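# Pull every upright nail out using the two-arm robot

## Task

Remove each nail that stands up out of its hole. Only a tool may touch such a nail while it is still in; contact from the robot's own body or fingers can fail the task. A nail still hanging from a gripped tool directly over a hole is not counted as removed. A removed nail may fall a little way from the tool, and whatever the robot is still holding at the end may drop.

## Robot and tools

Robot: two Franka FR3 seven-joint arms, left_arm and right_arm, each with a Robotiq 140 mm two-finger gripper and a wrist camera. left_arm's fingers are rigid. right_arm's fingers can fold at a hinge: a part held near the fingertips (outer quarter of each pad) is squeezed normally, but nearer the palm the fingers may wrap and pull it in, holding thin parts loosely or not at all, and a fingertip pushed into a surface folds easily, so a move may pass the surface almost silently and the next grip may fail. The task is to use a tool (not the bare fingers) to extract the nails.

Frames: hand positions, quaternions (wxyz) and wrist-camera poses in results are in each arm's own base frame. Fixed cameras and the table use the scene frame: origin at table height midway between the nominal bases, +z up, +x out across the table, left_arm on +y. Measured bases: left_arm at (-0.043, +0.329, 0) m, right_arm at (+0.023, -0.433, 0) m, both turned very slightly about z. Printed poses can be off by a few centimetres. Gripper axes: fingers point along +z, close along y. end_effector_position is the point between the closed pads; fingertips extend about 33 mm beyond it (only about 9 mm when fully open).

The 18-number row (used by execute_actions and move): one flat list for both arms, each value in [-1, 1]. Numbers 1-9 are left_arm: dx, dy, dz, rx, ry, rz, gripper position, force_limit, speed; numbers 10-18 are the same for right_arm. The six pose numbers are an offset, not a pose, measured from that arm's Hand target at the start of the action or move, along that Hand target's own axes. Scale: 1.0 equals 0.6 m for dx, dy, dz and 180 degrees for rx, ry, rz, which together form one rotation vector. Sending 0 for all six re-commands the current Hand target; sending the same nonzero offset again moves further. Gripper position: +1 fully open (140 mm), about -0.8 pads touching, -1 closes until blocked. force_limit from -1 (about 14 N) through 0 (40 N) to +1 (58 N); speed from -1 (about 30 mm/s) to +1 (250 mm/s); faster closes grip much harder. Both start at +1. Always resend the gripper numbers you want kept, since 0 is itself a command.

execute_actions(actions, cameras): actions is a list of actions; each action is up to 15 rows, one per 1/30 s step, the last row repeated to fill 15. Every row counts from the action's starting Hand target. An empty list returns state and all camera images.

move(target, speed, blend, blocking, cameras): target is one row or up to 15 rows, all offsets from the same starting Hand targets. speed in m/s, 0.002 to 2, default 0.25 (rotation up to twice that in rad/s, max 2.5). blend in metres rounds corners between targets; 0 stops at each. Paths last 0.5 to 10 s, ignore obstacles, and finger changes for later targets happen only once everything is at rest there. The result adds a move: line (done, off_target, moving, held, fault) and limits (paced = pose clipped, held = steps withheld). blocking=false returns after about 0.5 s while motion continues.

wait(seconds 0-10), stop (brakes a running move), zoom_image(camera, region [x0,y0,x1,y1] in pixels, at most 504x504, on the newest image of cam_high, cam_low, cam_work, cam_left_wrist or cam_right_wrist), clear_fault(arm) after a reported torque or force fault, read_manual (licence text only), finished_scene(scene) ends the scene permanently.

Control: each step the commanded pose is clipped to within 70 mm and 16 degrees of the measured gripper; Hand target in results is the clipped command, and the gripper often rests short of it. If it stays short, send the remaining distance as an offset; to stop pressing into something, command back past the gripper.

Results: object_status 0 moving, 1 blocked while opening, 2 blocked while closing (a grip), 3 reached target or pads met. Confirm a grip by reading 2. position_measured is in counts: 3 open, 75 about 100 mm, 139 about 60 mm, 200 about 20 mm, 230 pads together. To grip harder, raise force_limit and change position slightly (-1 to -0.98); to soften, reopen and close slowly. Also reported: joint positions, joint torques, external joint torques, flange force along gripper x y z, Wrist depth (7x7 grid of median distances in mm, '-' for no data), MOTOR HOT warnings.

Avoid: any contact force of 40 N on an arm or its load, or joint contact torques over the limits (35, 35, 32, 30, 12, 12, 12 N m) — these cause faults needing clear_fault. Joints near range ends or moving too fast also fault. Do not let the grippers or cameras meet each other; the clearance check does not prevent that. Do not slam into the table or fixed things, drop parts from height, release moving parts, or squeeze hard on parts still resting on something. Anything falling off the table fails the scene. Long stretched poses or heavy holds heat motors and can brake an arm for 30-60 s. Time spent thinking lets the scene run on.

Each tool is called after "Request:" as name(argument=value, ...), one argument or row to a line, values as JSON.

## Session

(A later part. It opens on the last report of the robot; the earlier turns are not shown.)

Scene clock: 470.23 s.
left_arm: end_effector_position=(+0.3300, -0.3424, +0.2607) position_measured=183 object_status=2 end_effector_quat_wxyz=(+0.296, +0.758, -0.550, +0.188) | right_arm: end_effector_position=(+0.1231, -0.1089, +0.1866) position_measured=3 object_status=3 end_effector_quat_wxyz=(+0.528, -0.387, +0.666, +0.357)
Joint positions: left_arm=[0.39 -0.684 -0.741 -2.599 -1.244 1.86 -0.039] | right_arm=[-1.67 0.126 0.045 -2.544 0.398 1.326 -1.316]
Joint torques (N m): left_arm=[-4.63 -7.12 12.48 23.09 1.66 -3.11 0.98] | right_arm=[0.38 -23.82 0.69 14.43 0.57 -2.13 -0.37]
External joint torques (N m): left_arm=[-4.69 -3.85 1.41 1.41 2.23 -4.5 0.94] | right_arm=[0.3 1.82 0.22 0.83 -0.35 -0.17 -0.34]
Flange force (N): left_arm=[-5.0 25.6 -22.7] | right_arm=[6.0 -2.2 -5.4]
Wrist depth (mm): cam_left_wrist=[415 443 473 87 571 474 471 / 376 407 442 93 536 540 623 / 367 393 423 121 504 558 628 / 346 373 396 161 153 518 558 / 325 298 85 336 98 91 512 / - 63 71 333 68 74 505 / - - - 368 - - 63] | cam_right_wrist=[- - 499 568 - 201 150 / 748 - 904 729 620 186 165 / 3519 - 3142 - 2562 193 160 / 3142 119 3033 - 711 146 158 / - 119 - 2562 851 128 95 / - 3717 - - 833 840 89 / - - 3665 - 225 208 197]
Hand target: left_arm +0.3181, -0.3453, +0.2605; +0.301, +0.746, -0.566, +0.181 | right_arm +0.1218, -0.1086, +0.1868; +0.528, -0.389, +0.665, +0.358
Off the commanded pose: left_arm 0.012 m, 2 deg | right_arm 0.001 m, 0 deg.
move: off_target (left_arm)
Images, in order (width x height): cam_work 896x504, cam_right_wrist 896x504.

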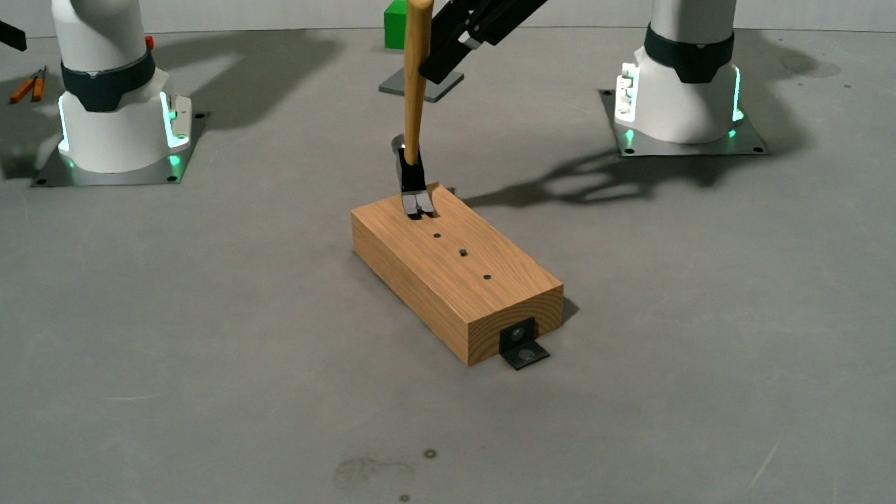

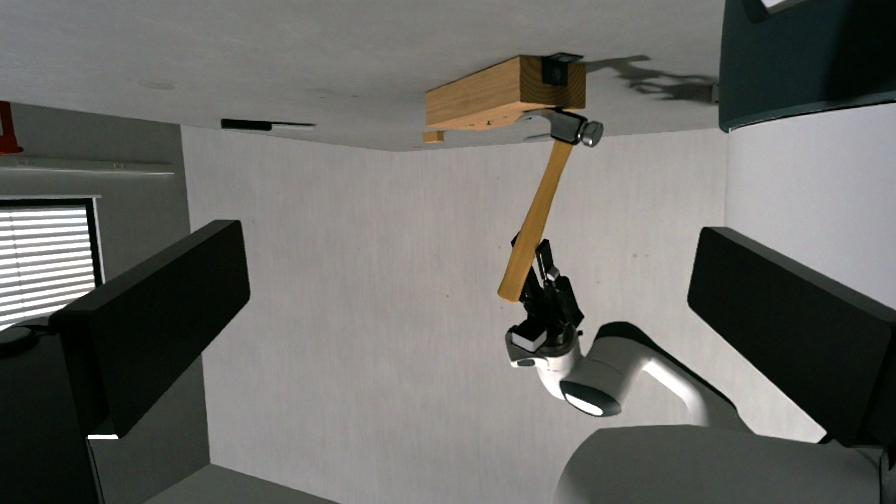

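Request:
move(
  target=[-0.0033,-0.002,0.0145,0,0,0,-1,1,-1,0,0,0,0,0,0,1,1,1],
  speed=0.02,
  cameras=["cam_work","cam_right_wrist"],
)

Request:
zoom_image(
  camera="cam_work",
  region=[390, 180, 440, 230],
)

Request:
zoom_image(
  camera="cam_right_wrist",
  region=[490, 85, 610, 155],
)

Scene clock: 482.27 s.
left_arm: end_effector_position=(+0.3315, -0.3445, +0.2603) position_measured=183 object_status=2 end_effector_quat_wxyz=(+0.297, +0.757, -0.550, +0.191) | right_arm: end_effector_position=(+0.1231, -0.1089, +0.1866) position_measured=3 object_status=3 end_effector_quat_wxyz=(+0.528, -0.387, +0.666, +0.357)
Joint positions: left_arm=[0.372 -0.67 -0.732 -2.6 -1.246 1.88 -0.039] | right_arm=[-1.67 0.126 0.045 -2.544 0.398 1.326 -1.316]
Joint torques (N m): left_arm=[-5.71 -2.72 3.3 18.96 1.26 -0.63 1.21] | right_arm=[0.42 -23.9 0.67 14.4 0.56 -2.13 -0.35]
External joint torques (N m): left_arm=[-5.71 1.11 -7.43 -2.9 1.82 -2.01 1.17] | right_arm=[0.43 1.73 0.29 0.77 -0.35 -0.19 -0.32]
Flange force (N): left_arm=[-2.6 5.6 14.4] | right_arm=[5.6 -2.3 -5.0]
Wrist depth (mm): cam_left_wrist=[409 445 464 88 592 475 421 / 391 419 443 96 556 542 - / 369 396 422 123 499 562 - / 350 375 398 160 154 - 564 / 335 297 85 329 98 89 549 / - 63 71 340 68 74 - / - - - - - - 64] | cam_right_wrist=[477 499 - 491 508 186 169 / 713 - 868 735 636 202 158 / - 3258 5075 2869 2562 193 160 / 3105 119 2237 - 2538 137 155 / - 119 - 3180 840 128 99 / - 105 - - 862 843 89 / - 3218 - - 229 208 198]
Hand target: left_arm +0.3180, -0.3493, +0.2525; +0.301, +0.746, -0.566, +0.181 | right_arm +0.1218, -0.1086, +0.1868; +0.528, -0.389, +0.665, +0.358
Off the commanded pose: left_arm 0.016 m, 3 deg | right_arm 0.001 m, 0 deg.
move: off_target (left_arm)
Images, in order (width x height): cam_work 896x504, cam_right_wrist 896x504.

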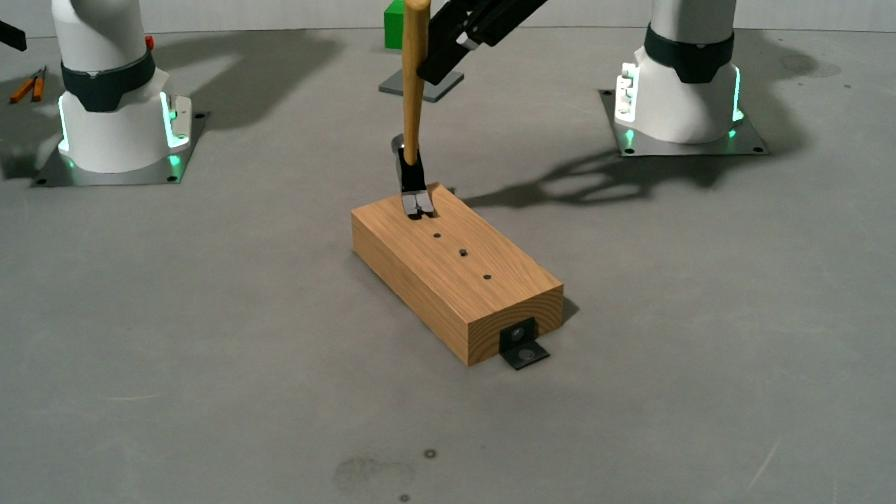

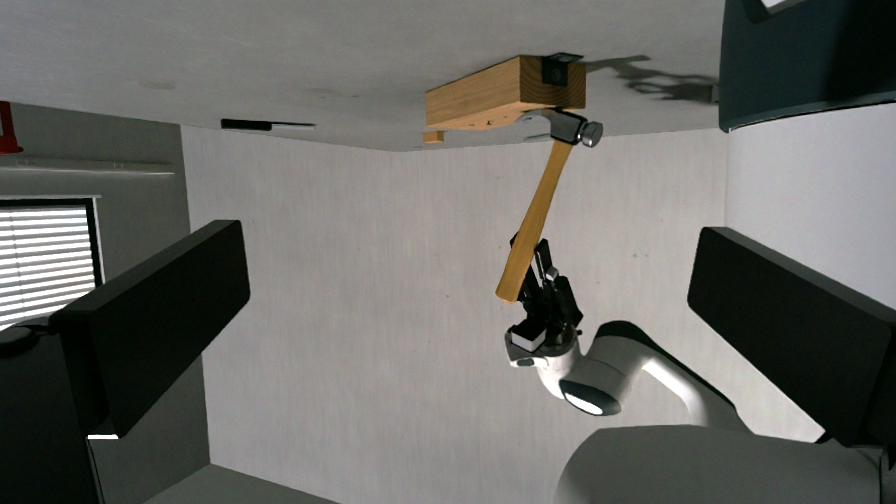

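Scaled by 10.080.

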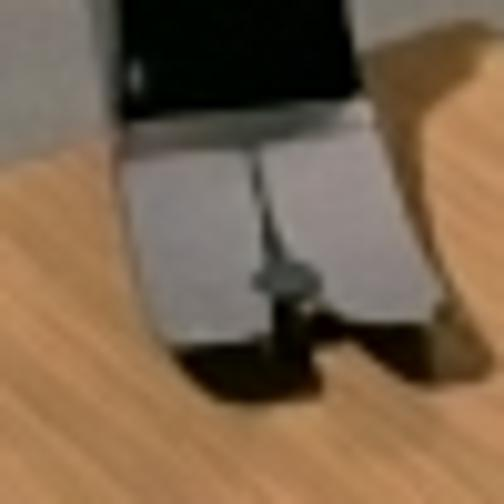

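Scaled by 4.200.

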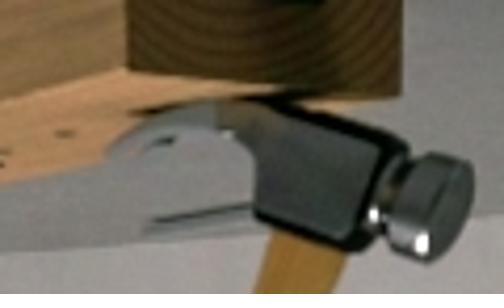

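Request:
move(
  target=[-0.0018,0.0152,-0.005,0,0,0,-1,1,-1,0,0,0,0,0,0,1,1,1],
  speed=0.01,
  cameras=["cam_work","cam_right_wrist"],
)

Request:
zoom_image(
  camera="cam_work",
  region=[390, 180, 440, 230],
)

Request:
zoom_image(
  camera="cam_right_wrist",
  region=[490, 85, 610, 155],
)

Scene clock: 501.53 s.
left_arm: end_effector_position=(+0.3291, -0.3431, +0.2608) position_measured=183 object_status=2 end_effector_quat_wxyz=(+0.292, +0.759, -0.548, +0.198) | right_arm: end_effector_position=(+0.1231, -0.1089, +0.1866) position_measured=3 object_status=3 end_effector_quat_wxyz=(+0.528, -0.387, +0.666, +0.357)
Joint positions: left_arm=[0.316 -0.677 -0.694 -2.623 -1.24 1.915 -0.048] | right_arm=[-1.67 0.126 0.045 -2.544 0.398 1.326 -1.316]
Joint velocities: left_arm=[-0.002 0.001 0 -0.002 0.001 0.002 -0.006] | right_arm=[within noise]
Joint torques (N m): left_arm=[-7.07 -6.77 7.26 21.1 2.34 -4.7 0.78] | right_arm=[0.37 -23.83 0.65 14.45 0.55 -2.13 -0.33]
External joint torques (N m): left_arm=[-7.14 -2.66 -2.95 -0.77 2.82 -6.13 0.74] | right_arm=[0.4 1.8 0.28 0.79 -0.36 -0.19 -0.31]
Flange force (N): left_arm=[-5.2 27.0 -15.3] | right_arm=[5.9 -2.4 -5.2]
Wrist depth (mm): cam_left_wrist=[420 448 465 88 566 477 442 / 391 422 - 96 532 539 508 / 377 397 425 123 513 556 601 / 355 376 400 161 467 500 563 / 336 304 85 334 98 85 517 / - 63 71 373 68 74 487 / - - - 367 - - 64] | cam_right_wrist=[452 - 457 579 522 184 153 / - 851 - 737 622 - 159 / 2399 3142 - 2749 2721 2693 157 / 3142 118 - - 717 146 151 / - 119 4060 4798 838 128 95 / - 106 2490 3383 862 843 89 / - - - 3717 225 208 198]
Hand target: left_arm +0.3092, -0.3482, +0.2563; +0.301, +0.746, -0.566, +0.181 | right_arm +0.1218, -0.1086, +0.1868; +0.528, -0.389, +0.665, +0.358
Off the commanded pose: left_arm 0.021 m, 3 deg | right_arm 0.001 m, 0 deg.
move: off_target (left_arm)
Images, in order (width x height): cam_work 896x504, cam_right_wrist 896x504.

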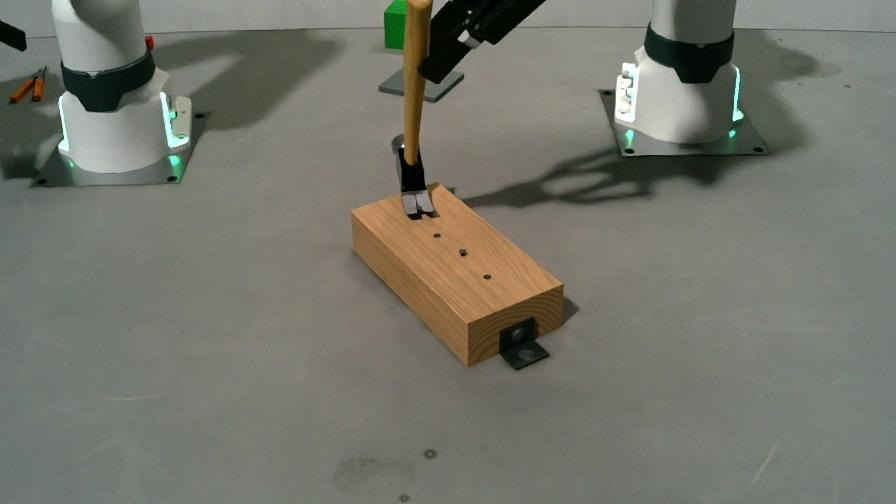

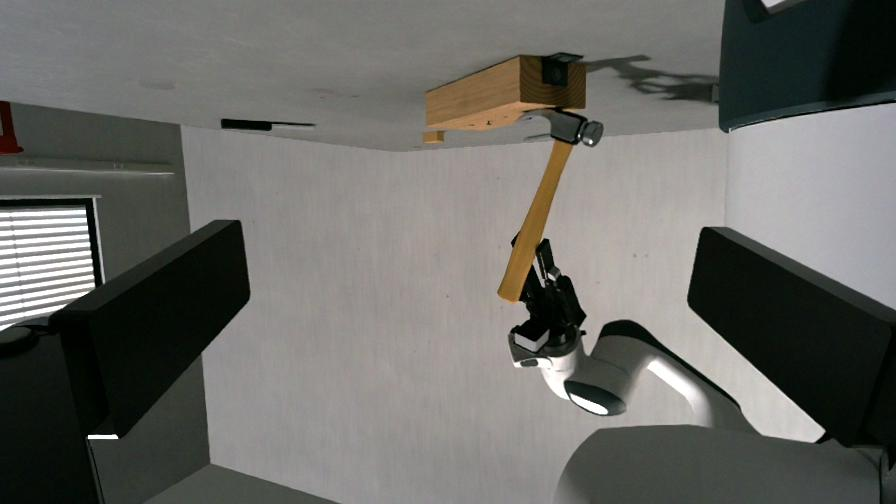

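Scaled by 10.080.

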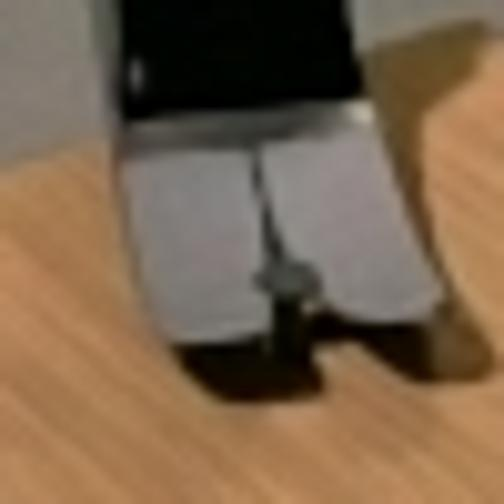

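Scaled by 4.200.

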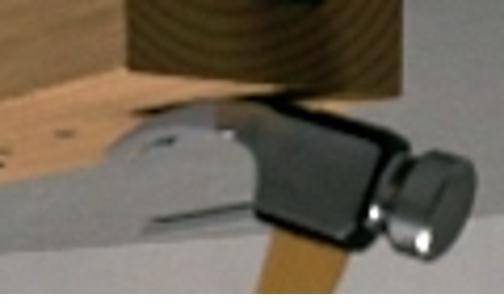

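Request:
move(
  target=[0.0088,-0.0328,-0.0117,-0.021,-0.0027,-0.018,-1,1,-1,0,0,0,0,0,0,1,1,1],
  speed=0.03,
)

Request:
execute_actions(
  actions=[
    [[0,0,0,0,0,0,-0.245,1,-1,0,0,0,0,0,0,1,1,1]],
    [[0,0,0,0,0,0,-0.245,1,-1,0,0,0,0,0,0,1,1,1]],
  ],
  cameras=["all"],
)

Scene clock: 523.90 s.
left_arm: end_effector_position=(+0.3374, -0.3411, +0.2604) position_measured=183 object_status=2 end_effector_quat_wxyz=(+0.320, +0.754, -0.552, +0.159) | right_arm: end_effector_position=(+0.1231, -0.1089, +0.1866) position_measured=3 object_status=3 end_effector_quat_wxyz=(+0.528, -0.387, +0.666, +0.357)
Joint positions: left_arm=[0.322 -0.522 -0.662 -2.531 -1.136 1.892 -0.071] | right_arm=[-1.67 0.126 0.045 -2.544 0.398 1.326 -1.316]
Joint torques (N m): left_arm=[-2.03 -7.71 7.56 24.91 -0.51 -1.52 -0.36] | right_arm=[0.43 -23.88 0.67 14.49 0.58 -2.13 -0.32]
External joint torques (N m): left_arm=[-2.12 0.76 -0.77 2.48 0.01 -2.77 -0.41] | right_arm=[0.39 1.73 0.24 0.87 -0.34 -0.18 -0.3]
Flange force (N): left_arm=[7.2 -0.1 -5.2] | right_arm=[5.7 -2.4 -5.4]
Wrist depth (mm): cam_left_wrist=[391 417 463 87 600 484 445 / 367 398 425 90 556 552 - / 355 378 412 119 - 578 715 / 350 358 386 159 151 555 672 / 315 290 85 313 98 89 - / - 63 71 68 68 74 68 / - - - 369 - - 63] | cam_right_wrist=[537 492 460 - 520 - 147 / 715 886 - 729 618 - 159 / 2999 3615 - 3717 3069 2444 163 / 3033 119 - 3105 735 137 165 / - 119 - 2965 880 128 98 / - 3770 - 4124 874 874 89 / - - - 3299 232 208 198]
Hand target: left_arm +0.3300, -0.3439, +0.2600; +0.328, +0.752, -0.552, +0.150 | right_arm +0.1218, -0.1086, +0.1868; +0.528, -0.389, +0.665, +0.358
Off the commanded pose: left_arm 0.008 m, 1 deg | right_arm 0.001 m, 0 deg.
move: off_target (left_arm)

Scene clock: 525.10 s.
left_arm: end_effector_position=(+0.3316, -0.3437, +0.2609) position_measured=160 object_status=3 end_effector_quat_wxyz=(+0.326, +0.752, -0.552, +0.153) | right_arm: end_effector_position=(+0.1231, -0.1089, +0.1866) position_measured=3 object_status=3 end_effector_quat_wxyz=(+0.528, -0.387, +0.666, +0.357)
Joint positions: left_arm=[0.32 -0.521 -0.662 -2.53 -1.135 1.876 -0.077] | right_arm=[-1.67 0.126 0.045 -2.544 0.398 1.326 -1.316]
Joint torques (N m): left_arm=[-0.37 -8.28 7.51 24.15 -0.49 0.77 -0.14] | right_arm=[0.38 -23.84 0.67 14.44 0.56 -2.12 -0.33]
External joint torques (N m): left_arm=[-0.38 0.27 -0.76 1.66 0.06 -0.44 -0.19] | right_arm=[0.37 1.79 0.27 0.83 -0.34 -0.17 -0.3]
External joint torques at the end of the 1st action: left_arm=[-0.45 0.51 -0.74 1.73 0.08 -0.33 -0.15] | right_arm=[0.23 1.69 0.18 0.84 -0.36 -0.18 -0.3]
Flange force (N): left_arm=[5.2 -3.3 -0.3] | right_arm=[5.9 -2.4 -5.3]
Flange force at the end of the 1st action (N): left_arm=[5.5 -4.3 0.2] | right_arm=[5.6 -2.0 -5.3]
Wrist depth (mm): cam_left_wrist=[398 414 - 85 - 479 793 / 366 393 422 95 552 549 - / 349 376 407 126 551 - - / 332 358 387 172 135 - 659 / 311 90 85 333 98 87 - / - 64 67 391 - 72 68 / - - - - - - -] | cam_right_wrist=[- 472 504 494 571 184 154 / 748 729 913 741 609 739 155 / 3519 4124 - 2869 2444 2378 171 / 3105 119 - 2778 - 137 161 / - 119 3615 - 849 128 99 / - 4189 3258 - 862 871 89 / - - - - 232 207 198]
Hand target: left_arm +0.3300, -0.3439, +0.2600; +0.328, +0.752, -0.552, +0.150 | right_arm +0.1218, -0.1086, +0.1868; +0.528, -0.389, +0.665, +0.358
Off the commanded pose: left_arm 0.002 m, 0 deg | right_arm 0.001 m, 0 deg.

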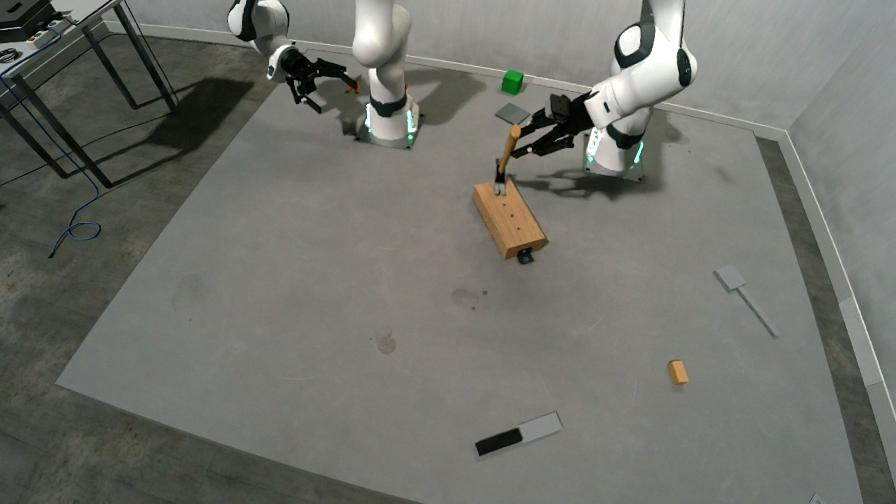

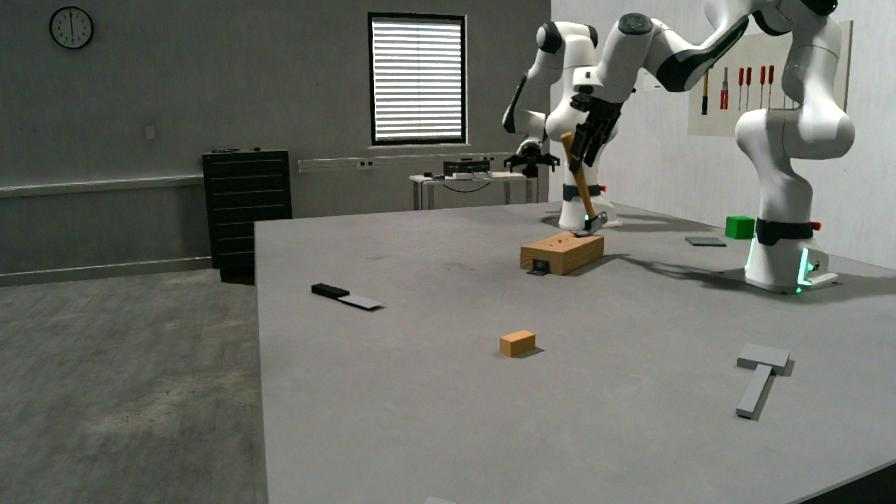

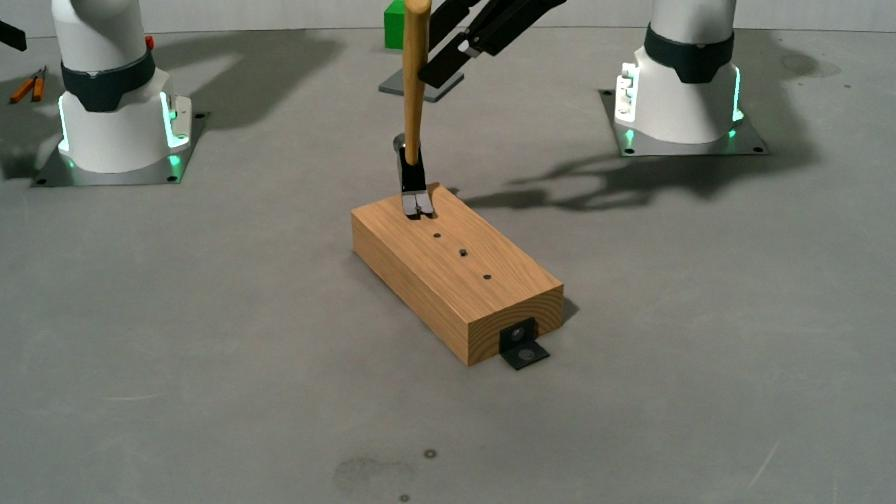

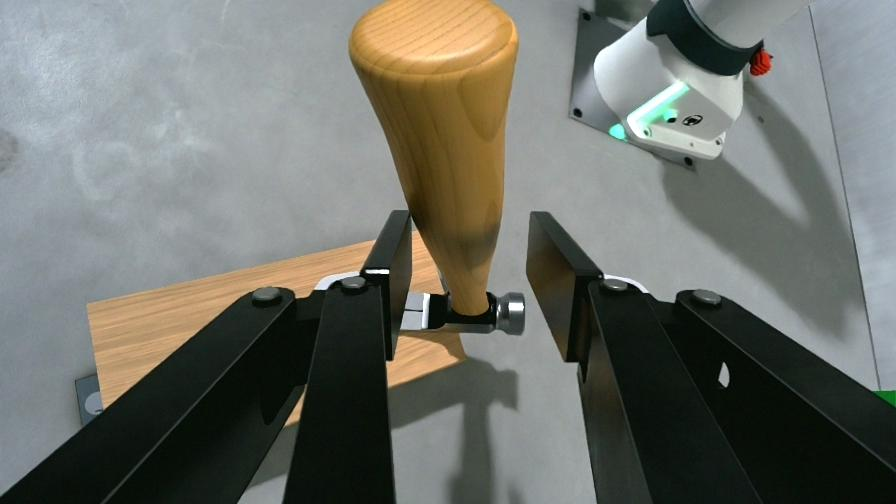

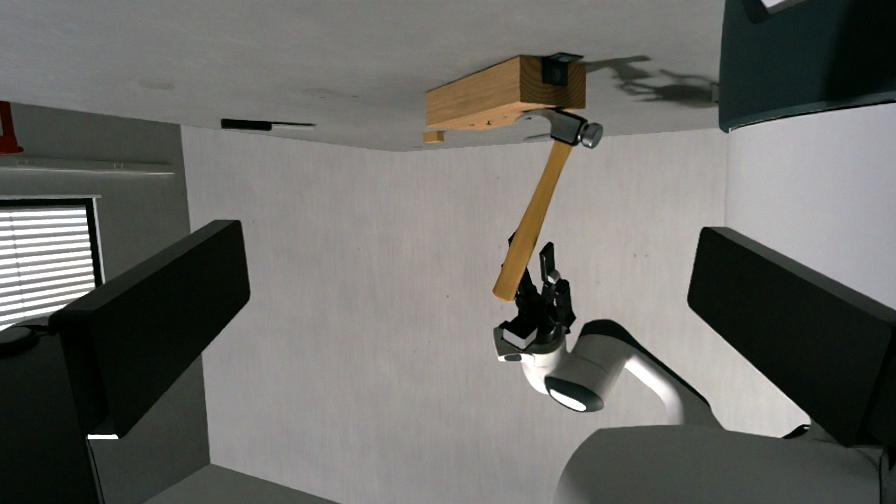

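Request:
move(
  target=[0.0627,-0.0182,-0.071,-0.0296,-0.0037,-0.0251,-0.245,1,-1,0,0,0,0,0,0,1,1,1],
  speed=0.03,
  cameras=["cam_left_wrist","cam_right_wrist","cam_work"],
)

Scene clock: 537.60 s.
left_arm: end_effector_position=(+0.3596, -0.3423, +0.3111) position_measured=160 object_status=3 end_effector_quat_wxyz=(+0.364, +0.757, -0.531, +0.110) | right_arm: end_effector_position=(+0.1231, -0.1089, +0.1866) position_measured=3 object_status=3 end_effector_quat_wxyz=(+0.528, -0.387, +0.666, +0.357)
Joint positions: left_arm=[0.402 -0.38 -0.652 -2.318 -1.023 1.734 -0.218] | right_arm=[-1.67 0.126 0.045 -2.544 0.398 1.326 -1.316]
Joint velocities: left_arm=[0.001 0 0.001 0.001 0 -0.001 -0.005] | right_arm=[within noise]
Joint torques (N m): left_arm=[0.22 -11.9 6.23 25.54 -0.35 0.79 -0.13] | right_arm=[0.41 -23.82 0.64 14.43 0.56 -2.13 -0.38]
External joint torques (N m): left_arm=[0.2 0.59 -0.56 2.3 0.49 -0.27 -0.19] | right_arm=[0.41 1.88 0.24 0.75 -0.36 -0.19 -0.35]
Flange force (N): left_arm=[7.6 -6.5 -3.0] | right_arm=[6.1 -2.3 -5.3]
Wrist depth (mm): cam_left_wrist=[400 440 535 - 719 489 440 / 382 427 - - 625 576 1925 / 382 401 - 138 617 - 1940 / 354 400 425 171 152 753 - / - 90 85 369 98 87 - / - 64 67 456 - 72 67 / - - - 439 - - -] | cam_right_wrist=[- - - 575 - 185 154 / - 889 1082 698 630 779 152 / - - - 3519 - - 160 / - 119 - 3069 - 137 155 / - 119 - 916 970 128 99 / - 105 - - 898 - 89 / - - - 3258 229 208 198]
Hand target: left_arm +0.3590, -0.3415, +0.3101; +0.365, +0.758, -0.530, +0.107 | right_arm +0.1218, -0.1086, +0.1868; +0.528, -0.389, +0.665, +0.358
Off the commanded pose: left_arm 0.001 m, 0 deg | right_arm 0.001 m, 0 deg.
move: done
Images, in order (width x height): cam_work 896x504, cam_left_wrist 896x504, cam_right_wrist 896x504.

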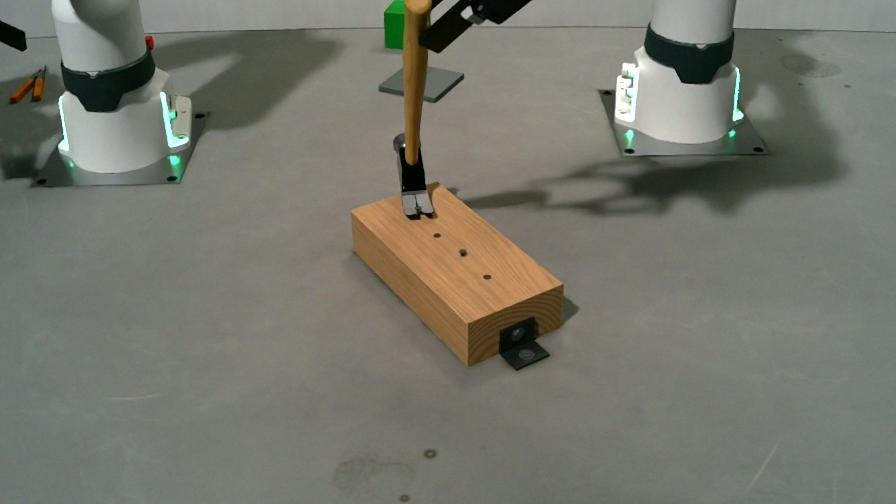

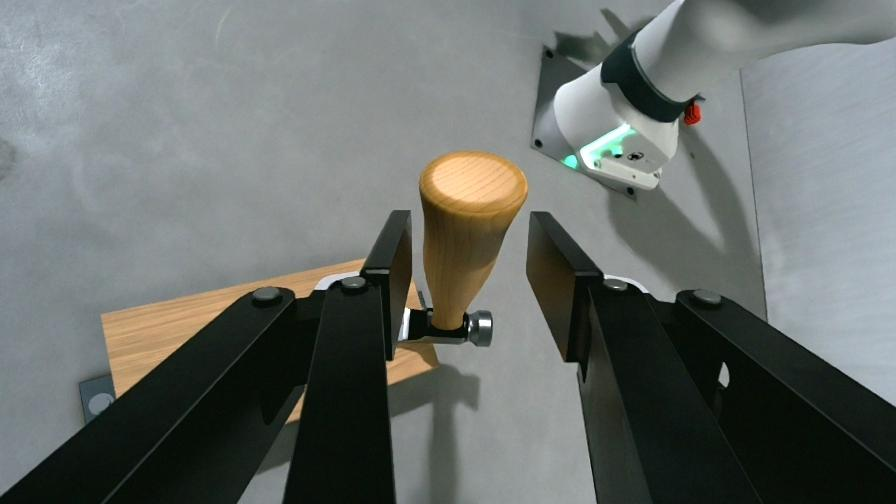

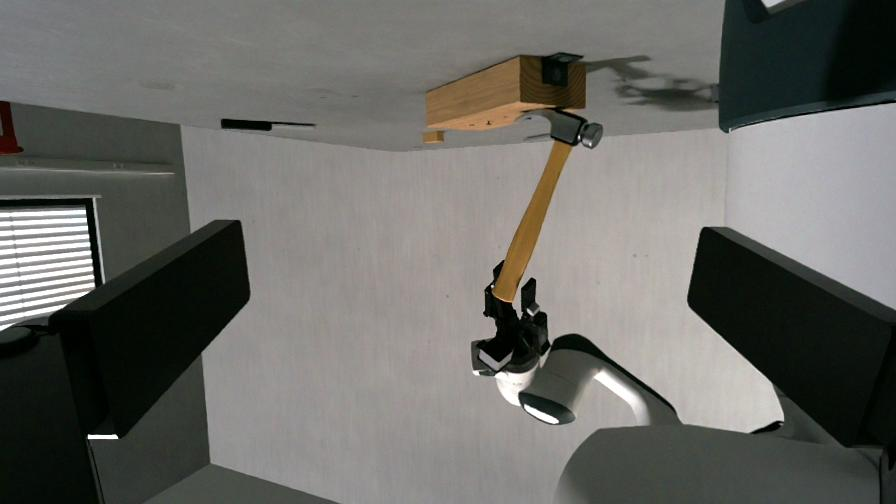

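Request:
move(
  target=[-0.013,-0.0008,0.0237,0,0,0,-0.245,1,-1,0,0,0,0,0,0,1,1,1],
  speed=0.03,
)

Request:
execute_actions(
  actions=[
    [[0,0,0,0,0,0,-1,1,0,0,0,0,0,0,0,1,1,1]],
    [[0,0,0,0,0,0,-1,1,0,0,0,0,0,0,0,1,1,1]],
  ],
)

Request:
wait(
  seconds=0.5,
  cameras=["cam_left_wrist","cam_right_wrist","cam_work"],
)

Request:
zoom_image(
  camera="cam_right_wrist",
  region=[490, 85, 610, 155],
)

Scene clock: 551.50 s.
left_arm: end_effector_position=(+0.3525, -0.3439, +0.2952) position_measured=160 object_status=3 end_effector_quat_wxyz=(+0.364, +0.759, -0.529, +0.104) | right_arm: end_effector_position=(+0.1231, -0.1089, +0.1866) position_measured=3 object_status=3 end_effector_quat_wxyz=(+0.528, -0.387, +0.666, +0.357)
Joint positions: left_arm=[0.397 -0.38 -0.667 -2.351 -1.031 1.758 -0.211] | right_arm=[-1.67 0.126 0.045 -2.544 0.398 1.326 -1.316]
Joint velocities: left_arm=[0.001 -0.002 -0.001 0 0 0.004 0.007] | right_arm=[within noise]
Joint torques (N m): left_arm=[-0.64 -12.39 6.45 24.25 -1.15 1.4 0.21] | right_arm=[0.39 -23.8 0.75 14.4 0.55 -2.12 -0.34]
External joint torques (N m): left_arm=[-0.68 -0.17 -0.37 1.25 -0.37 0.38 0.15] | right_arm=[0.35 1.86 0.31 0.75 -0.36 -0.18 -0.32]
Flange force (N): left_arm=[3.1 -1.3 0.9] | right_arm=[6.1 -2.4 -5.2]
Wrist depth (mm): cam_left_wrist=[376 429 476 - - 484 428 / 365 407 485 552 607 566 - / 351 383 445 121 650 755 - / 339 371 413 169 151 710 - / 314 90 85 363 98 91 - / - 64 67 443 - 72 68 / - - - 425 - - -] | cam_right_wrist=[496 - - - 528 184 148 / - 868 - 700 625 186 158 / - 3566 - - - - 160 / - 119 - - - 137 158 / - 119 - - 833 128 99 / - 106 - - 907 - 89 / - 4979 - - 226 207 198]
Hand target: left_arm +0.3529, -0.3452, +0.2955; +0.365, +0.758, -0.530, +0.107 | right_arm +0.1218, -0.1086, +0.1868; +0.528, -0.389, +0.665, +0.358
Off the commanded pose: left_arm 0.001 m, 0 deg | right_arm 0.001 m, 0 deg.
move: done

Scene clock: 552.70 s.
left_arm: end_effector_position=(+0.3536, -0.3436, +0.2951) position_measured=184 object_status=2 end_effector_quat_wxyz=(+0.363, +0.760, -0.529, +0.106) | right_arm: end_effector_position=(+0.1231, -0.1089, +0.1866) position_measured=3 object_status=3 end_effector_quat_wxyz=(+0.528, -0.387, +0.666, +0.357)
Joint positions: left_arm=[0.396 -0.38 -0.666 -2.352 -1.032 1.761 -0.209] | right_arm=[-1.67 0.126 0.045 -2.544 0.398 1.326 -1.316]
Joint torques (N m): left_arm=[-1.02 -12.36 6.47 24.39 -1.07 1.05 0.27] | right_arm=[0.37 -23.85 0.69 14.46 0.56 -2.12 -0.34]
External joint torques (N m): left_arm=[-1.03 -0.11 -0.32 1.35 -0.3 0.03 0.21] | right_arm=[0.29 1.69 0.23 0.87 -0.35 -0.17 -0.32]
External joint torques at the end of the 1st action: left_arm=[-1.07 -0.09 -0.34 1.27 -0.3 0 0.16] | right_arm=[0.36 1.74 0.3 0.89 -0.35 -0.17 -0.31]
Flange force (N): left_arm=[3.2 -0.7 0.1] | right_arm=[5.6 -2.2 -5.4]
Flange force at the end of the 1st action (N): left_arm=[3.1 -0.6 0.2] | right_arm=[5.8 -2.4 -5.4]
Wrist depth (mm): cam_left_wrist=[381 426 482 - 674 483 429 / 370 409 463 - 612 574 - / 346 398 448 122 600 - - / 337 361 416 160 149 694 - / 317 301 85 349 98 88 - / - 63 71 71 68 78 1669 / - - - - - - 63] | cam_right_wrist=[477 495 - 550 515 186 147 / 1748 862 - 719 647 190 158 / 3033 3881 - 2778 2336 2421 160 / 2999 119 3258 - - 136 158 / - 119 3142 3142 838 128 99 / - 105 - 2999 923 - 89 / - - 3566 2538 233 207 198]
Hand target: left_arm +0.3529, -0.3452, +0.2955; +0.365, +0.758, -0.530, +0.107 | right_arm +0.1218, -0.1086, +0.1868; +0.528, -0.389, +0.665, +0.358
Off the commanded pose: left_arm 0.002 m, 0 deg | right_arm 0.001 m, 0 deg.

Scene clock: 553.20 s.
left_arm: end_effector_position=(+0.3536, -0.3436, +0.2951) position_measured=184 object_status=2 end_effector_quat_wxyz=(+0.363, +0.760, -0.529, +0.106) | right_arm: end_effector_position=(+0.1231, -0.1089, +0.1866) position_measured=3 object_status=3 end_effector_quat_wxyz=(+0.528, -0.387, +0.666, +0.357)
Joint positions: left_arm=[0.396 -0.38 -0.666 -2.352 -1.032 1.761 -0.209] | right_arm=[-1.67 0.126 0.045 -2.544 0.398 1.326 -1.316]
Joint torques (N m): left_arm=[-0.99 -12.36 6.5 24.41 -1.05 1.07 0.25] | right_arm=[0.43 -23.78 0.66 14.4 0.56 -2.13 -0.38]
External joint torques (N m): left_arm=[-1.07 -0.04 -0.39 1.28 -0.27 0.02 0.19] | right_arm=[0.42 1.8 0.26 0.78 -0.35 -0.18 -0.35]
Flange force (N): left_arm=[3.2 -0.9 0.3] | right_arm=[5.9 -2.3 -5.2]
Wrist depth (mm): cam_left_wrist=[381 420 494 600 758 487 428 / 369 411 460 - 601 571 - / 349 397 433 122 643 762 - / 339 371 416 160 149 812 - / 317 299 85 346 98 88 - / - 63 71 430 68 78 - / - - - 426 - - 63] | cam_right_wrist=[- - 450 574 462 447 153 / 3033 - - 689 630 846 158 / 2666 2965 2666 2869 3180 2295 160 / 2666 119 - 4060 - 146 158 / - 119 - - 929 128 99 / - 104 - - 933 860 89 / - - - - 225 208 198]
Hand target: left_arm +0.3529, -0.3452, +0.2955; +0.365, +0.758, -0.530, +0.107 | right_arm +0.1218, -0.1086, +0.1868; +0.528, -0.389, +0.665, +0.358
Tool commands: left_gripper/position=-1.0 left_gripper/force_limit=+1.0 left_gripper/speed=+0.0 right_gripper/position=+1.0 right_gripper/force_limit=+1.0 right_gripper/speed=+1.0
Off the commanded pose: left_arm 0.002 m, 0 deg | right_arm 0.001 m, 0 deg.
wait: 0.50 s; at rest by 0.17 s
Images, in order (width x height): cam_work 896x504, cam_left_wrist 896x504, cam_right_wrist 896x504.

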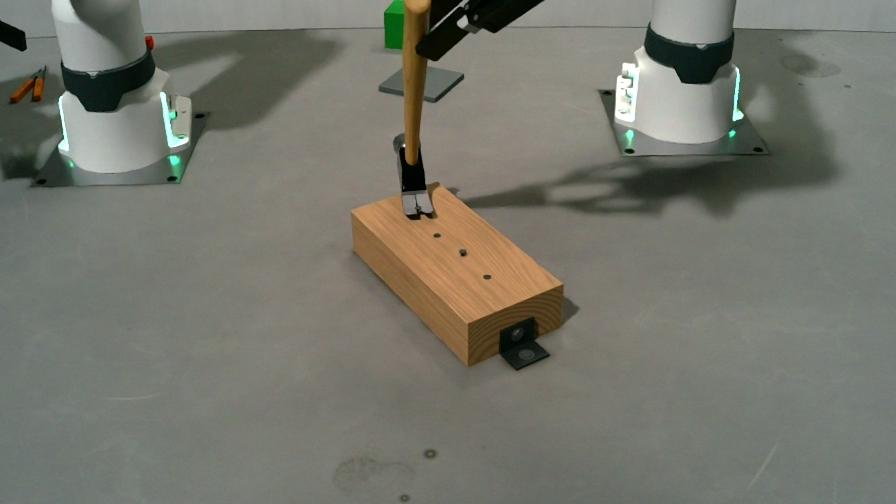

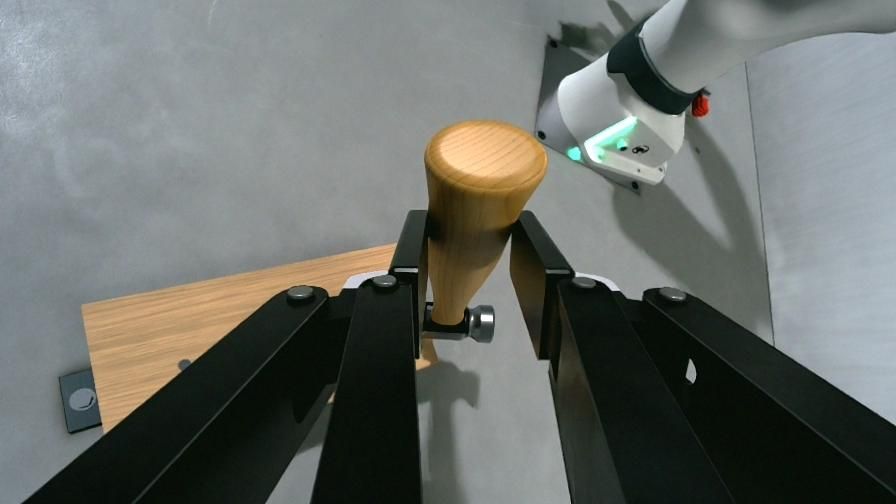

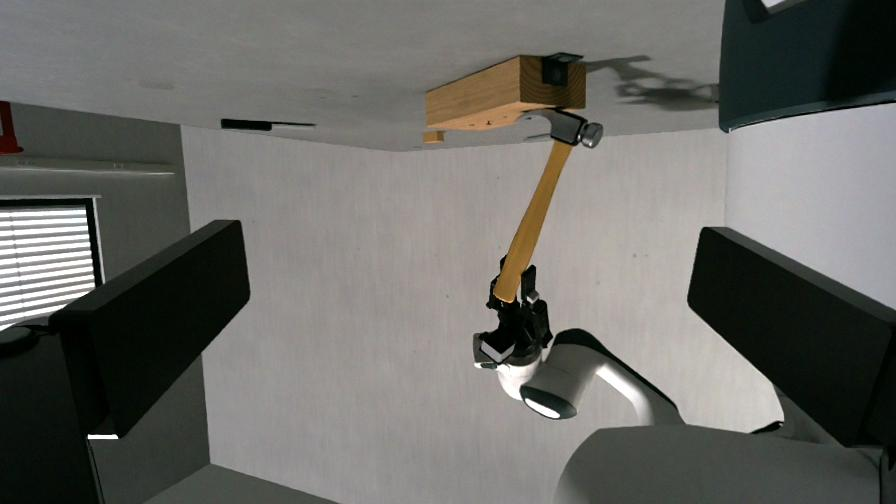

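Scaled by 4.200.

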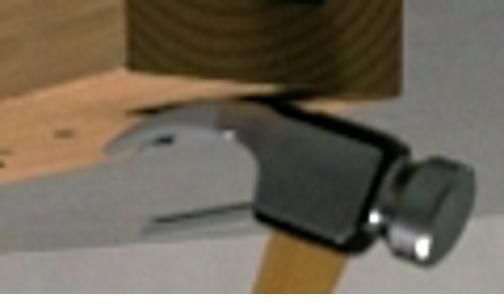

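Request:
move(
  target=[-0.0067,0.026,0.004,0.0126,0.0016,0.0108,-1,1,0,0,0,0,0,0,0,1,1,1],
  speed=0.02,
  cameras=["cam_right_wrist","cam_work"],
)

Request:
zoom_image(
  camera="cam_work",
  region=[390, 180, 440, 230],
)

Request:
zoom_image(
  camera="cam_right_wrist",
  region=[490, 85, 610, 155],
)

Scene clock: 563.50 s.
left_arm: end_effector_position=(+0.3478, -0.3425, +0.2965) position_measured=184 object_status=2 end_effector_quat_wxyz=(+0.344, +0.765, -0.528, +0.132) | right_arm: end_effector_position=(+0.1231, -0.1089, +0.1866) position_measured=3 object_status=3 end_effector_quat_wxyz=(+0.528, -0.387, +0.666, +0.357)
Joint positions: left_arm=[0.342 -0.467 -0.626 -2.418 -1.067 1.8 -0.197] | right_arm=[-1.67 0.126 0.045 -2.544 0.398 1.326 -1.316]
Joint torques (N m): left_arm=[-4.2 -13.74 7.43 24.65 0.05 -2.76 0.71] | right_arm=[0.33 -23.86 0.69 14.41 0.58 -2.13 -0.3]
External joint torques (N m): left_arm=[-4.11 -3.22 -0.1 1.52 0.77 -3.94 0.66] | right_arm=[0.36 1.74 0.32 0.78 -0.33 -0.19 -0.27]
Flange force (N): left_arm=[-3.6 18.1 -11.5] | right_arm=[5.6 -2.4 -5.1]
Wrist depth (mm): cam_left_wrist=[394 443 510 - - 484 434 / 371 427 474 507 594 558 2512 / 364 381 444 123 588 657 - / 350 374 408 162 558 571 - / 330 309 85 341 98 85 - / - 63 71 379 68 78 - / - - - 415 - - 63] | cam_right_wrist=[490 - 500 - - 184 154 / - 920 - 731 622 188 152 / - - 3770 3566 2466 2256 - / 3180 119 3999 2587 2538 146 158 / - 119 - 3341 929 128 99 / - 103 - - 901 886 89 / - - - - 229 208 198]
Hand target: left_arm +0.3370, -0.3466, +0.2984; +0.349, +0.756, -0.540, +0.126 | right_arm +0.1218, -0.1086, +0.1868; +0.528, -0.389, +0.665, +0.358
Off the commanded pose: left_arm 0.012 m, 2 deg | right_arm 0.001 m, 0 deg.
move: off_target (left_arm)
Images, in order (width x height): cam_work 896x504, cam_right_wrist 896x504.

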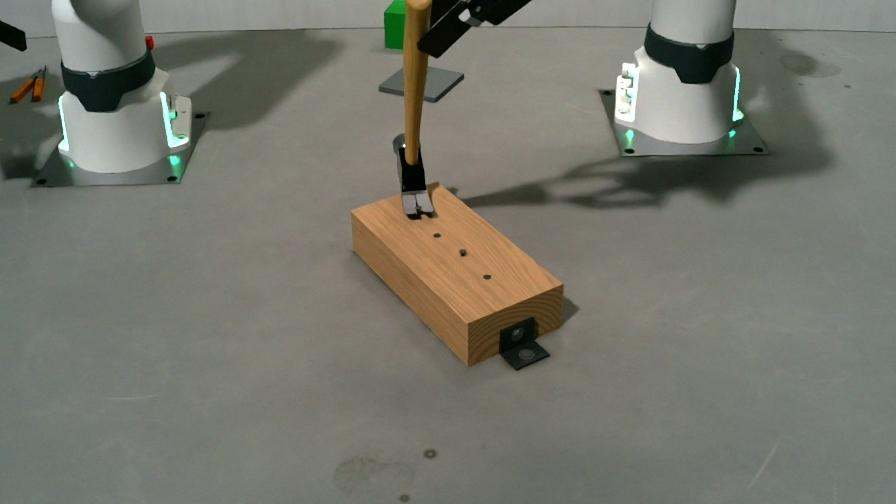

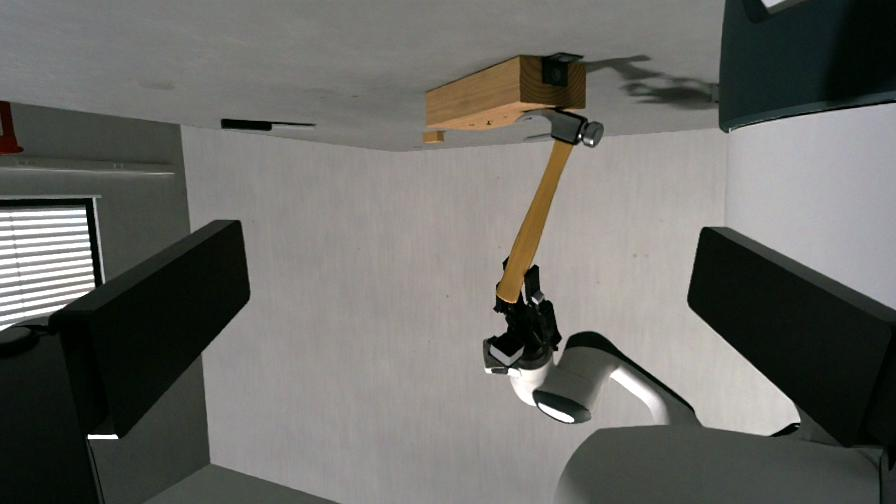

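Scaled by 10.080.

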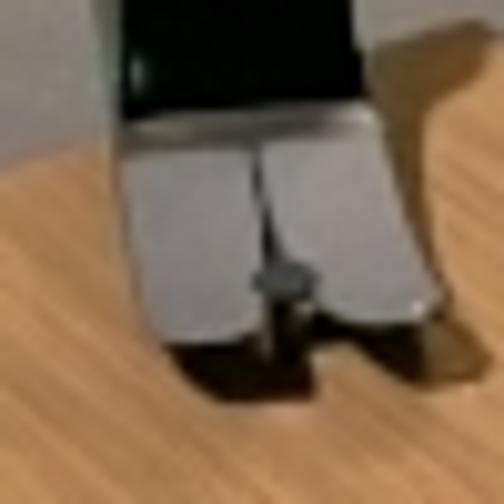

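Scaled by 4.200.

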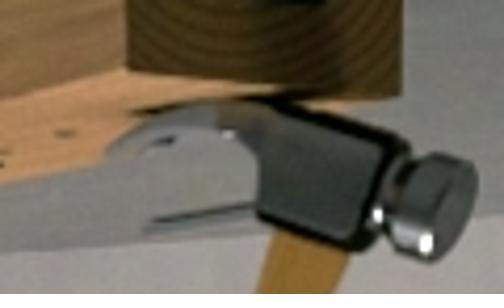

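Request:
move(
  target=[-0.001,0.0147,0.0072,0.004,0.0005,0.0035,-1,1,0,0,0,0,0,0,0,1,1,1],
  speed=0.01,
  cameras=["cam_right_wrist","cam_work"],
)

Request:
zoom_image(
  camera="cam_work",
  region=[390, 180, 440, 230],
)

Request:
zoom_image(
  camera="cam_right_wrist",
  region=[490, 85, 610, 155],
)

Scene clock: 572.03 s.
left_arm: end_effector_position=(+0.3459, -0.3431, +0.2966) position_measured=184 object_status=2 end_effector_quat_wxyz=(+0.334, +0.767, -0.528, +0.145) | right_arm: end_effector_position=(+0.1231, -0.1089, +0.1866) position_measured=3 object_status=3 end_effector_quat_wxyz=(+0.528, -0.387, +0.666, +0.357)
Joint positions: left_arm=[0.277 -0.492 -0.582 -2.45 -1.07 1.842 -0.2] | right_arm=[-1.67 0.126 0.045 -2.544 0.398 1.326 -1.316]
Joint torques (N m): left_arm=[-6.63 -14.54 5.3 25.08 -0.59 -5.03 0.41] | right_arm=[0.39 -23.85 0.68 14.43 0.57 -2.12 -0.32]
External joint torques (N m): left_arm=[-6.63 -3.98 -2.09 1.85 0.05 -6.32 0.36] | right_arm=[0.36 1.76 0.26 0.78 -0.34 -0.18 -0.3]
Flange force (N): left_arm=[-2.1 25.2 -12.9] | right_arm=[5.7 -2.3 -5.1]
Wrist depth (mm): cam_left_wrist=[407 444 496 566 - 482 431 / 387 436 476 533 609 547 - / 371 - 451 122 618 654 2006 / 371 378 424 162 148 636 - / 337 312 85 323 98 91 672 / - 63 71 422 68 78 - / - - - 411 - - 63] | cam_right_wrist=[- 536 496 - - 184 154 / - 735 743 698 627 187 159 / 3258 - 2838 2900 2513 2218 157 / - 119 - - - 137 155 / - 119 3427 2869 820 128 99 / - 111 2315 3566 913 865 89 / - - - - 228 207 198]
Hand target: left_arm +0.3280, -0.3505, +0.2984; +0.344, +0.755, -0.543, +0.131 | right_arm +0.1218, -0.1086, +0.1868; +0.528, -0.389, +0.665, +0.358
Off the commanded pose: left_arm 0.020 m, 3 deg | right_arm 0.001 m, 0 deg.
move: off_target (left_arm)
Images, in order (width x height): cam_work 896x504, cam_right_wrist 896x504.

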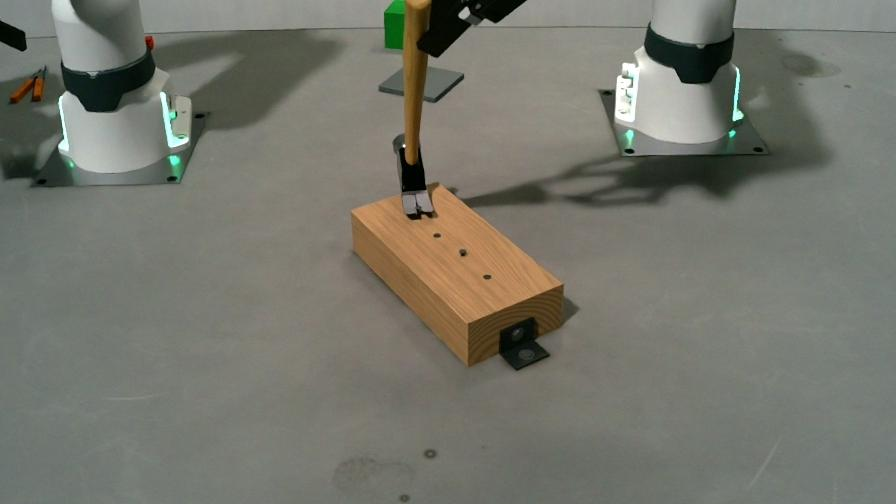

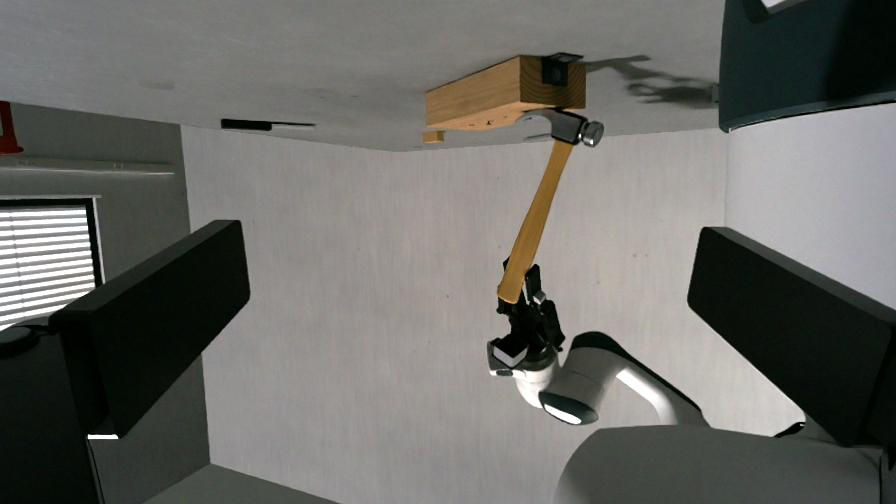

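Scaled by 10.080.

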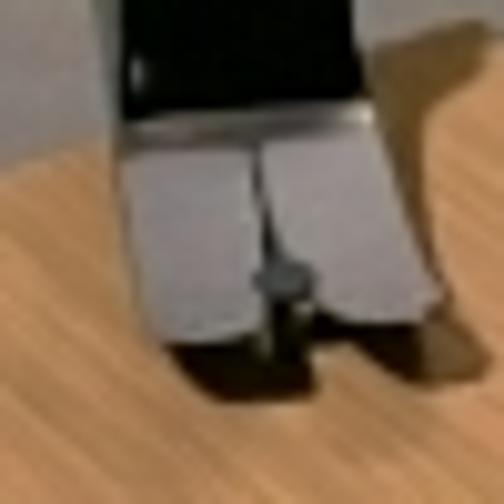

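Scaled by 4.200.

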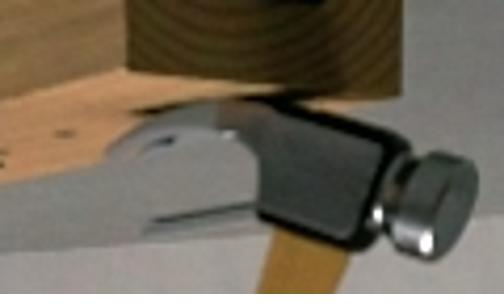

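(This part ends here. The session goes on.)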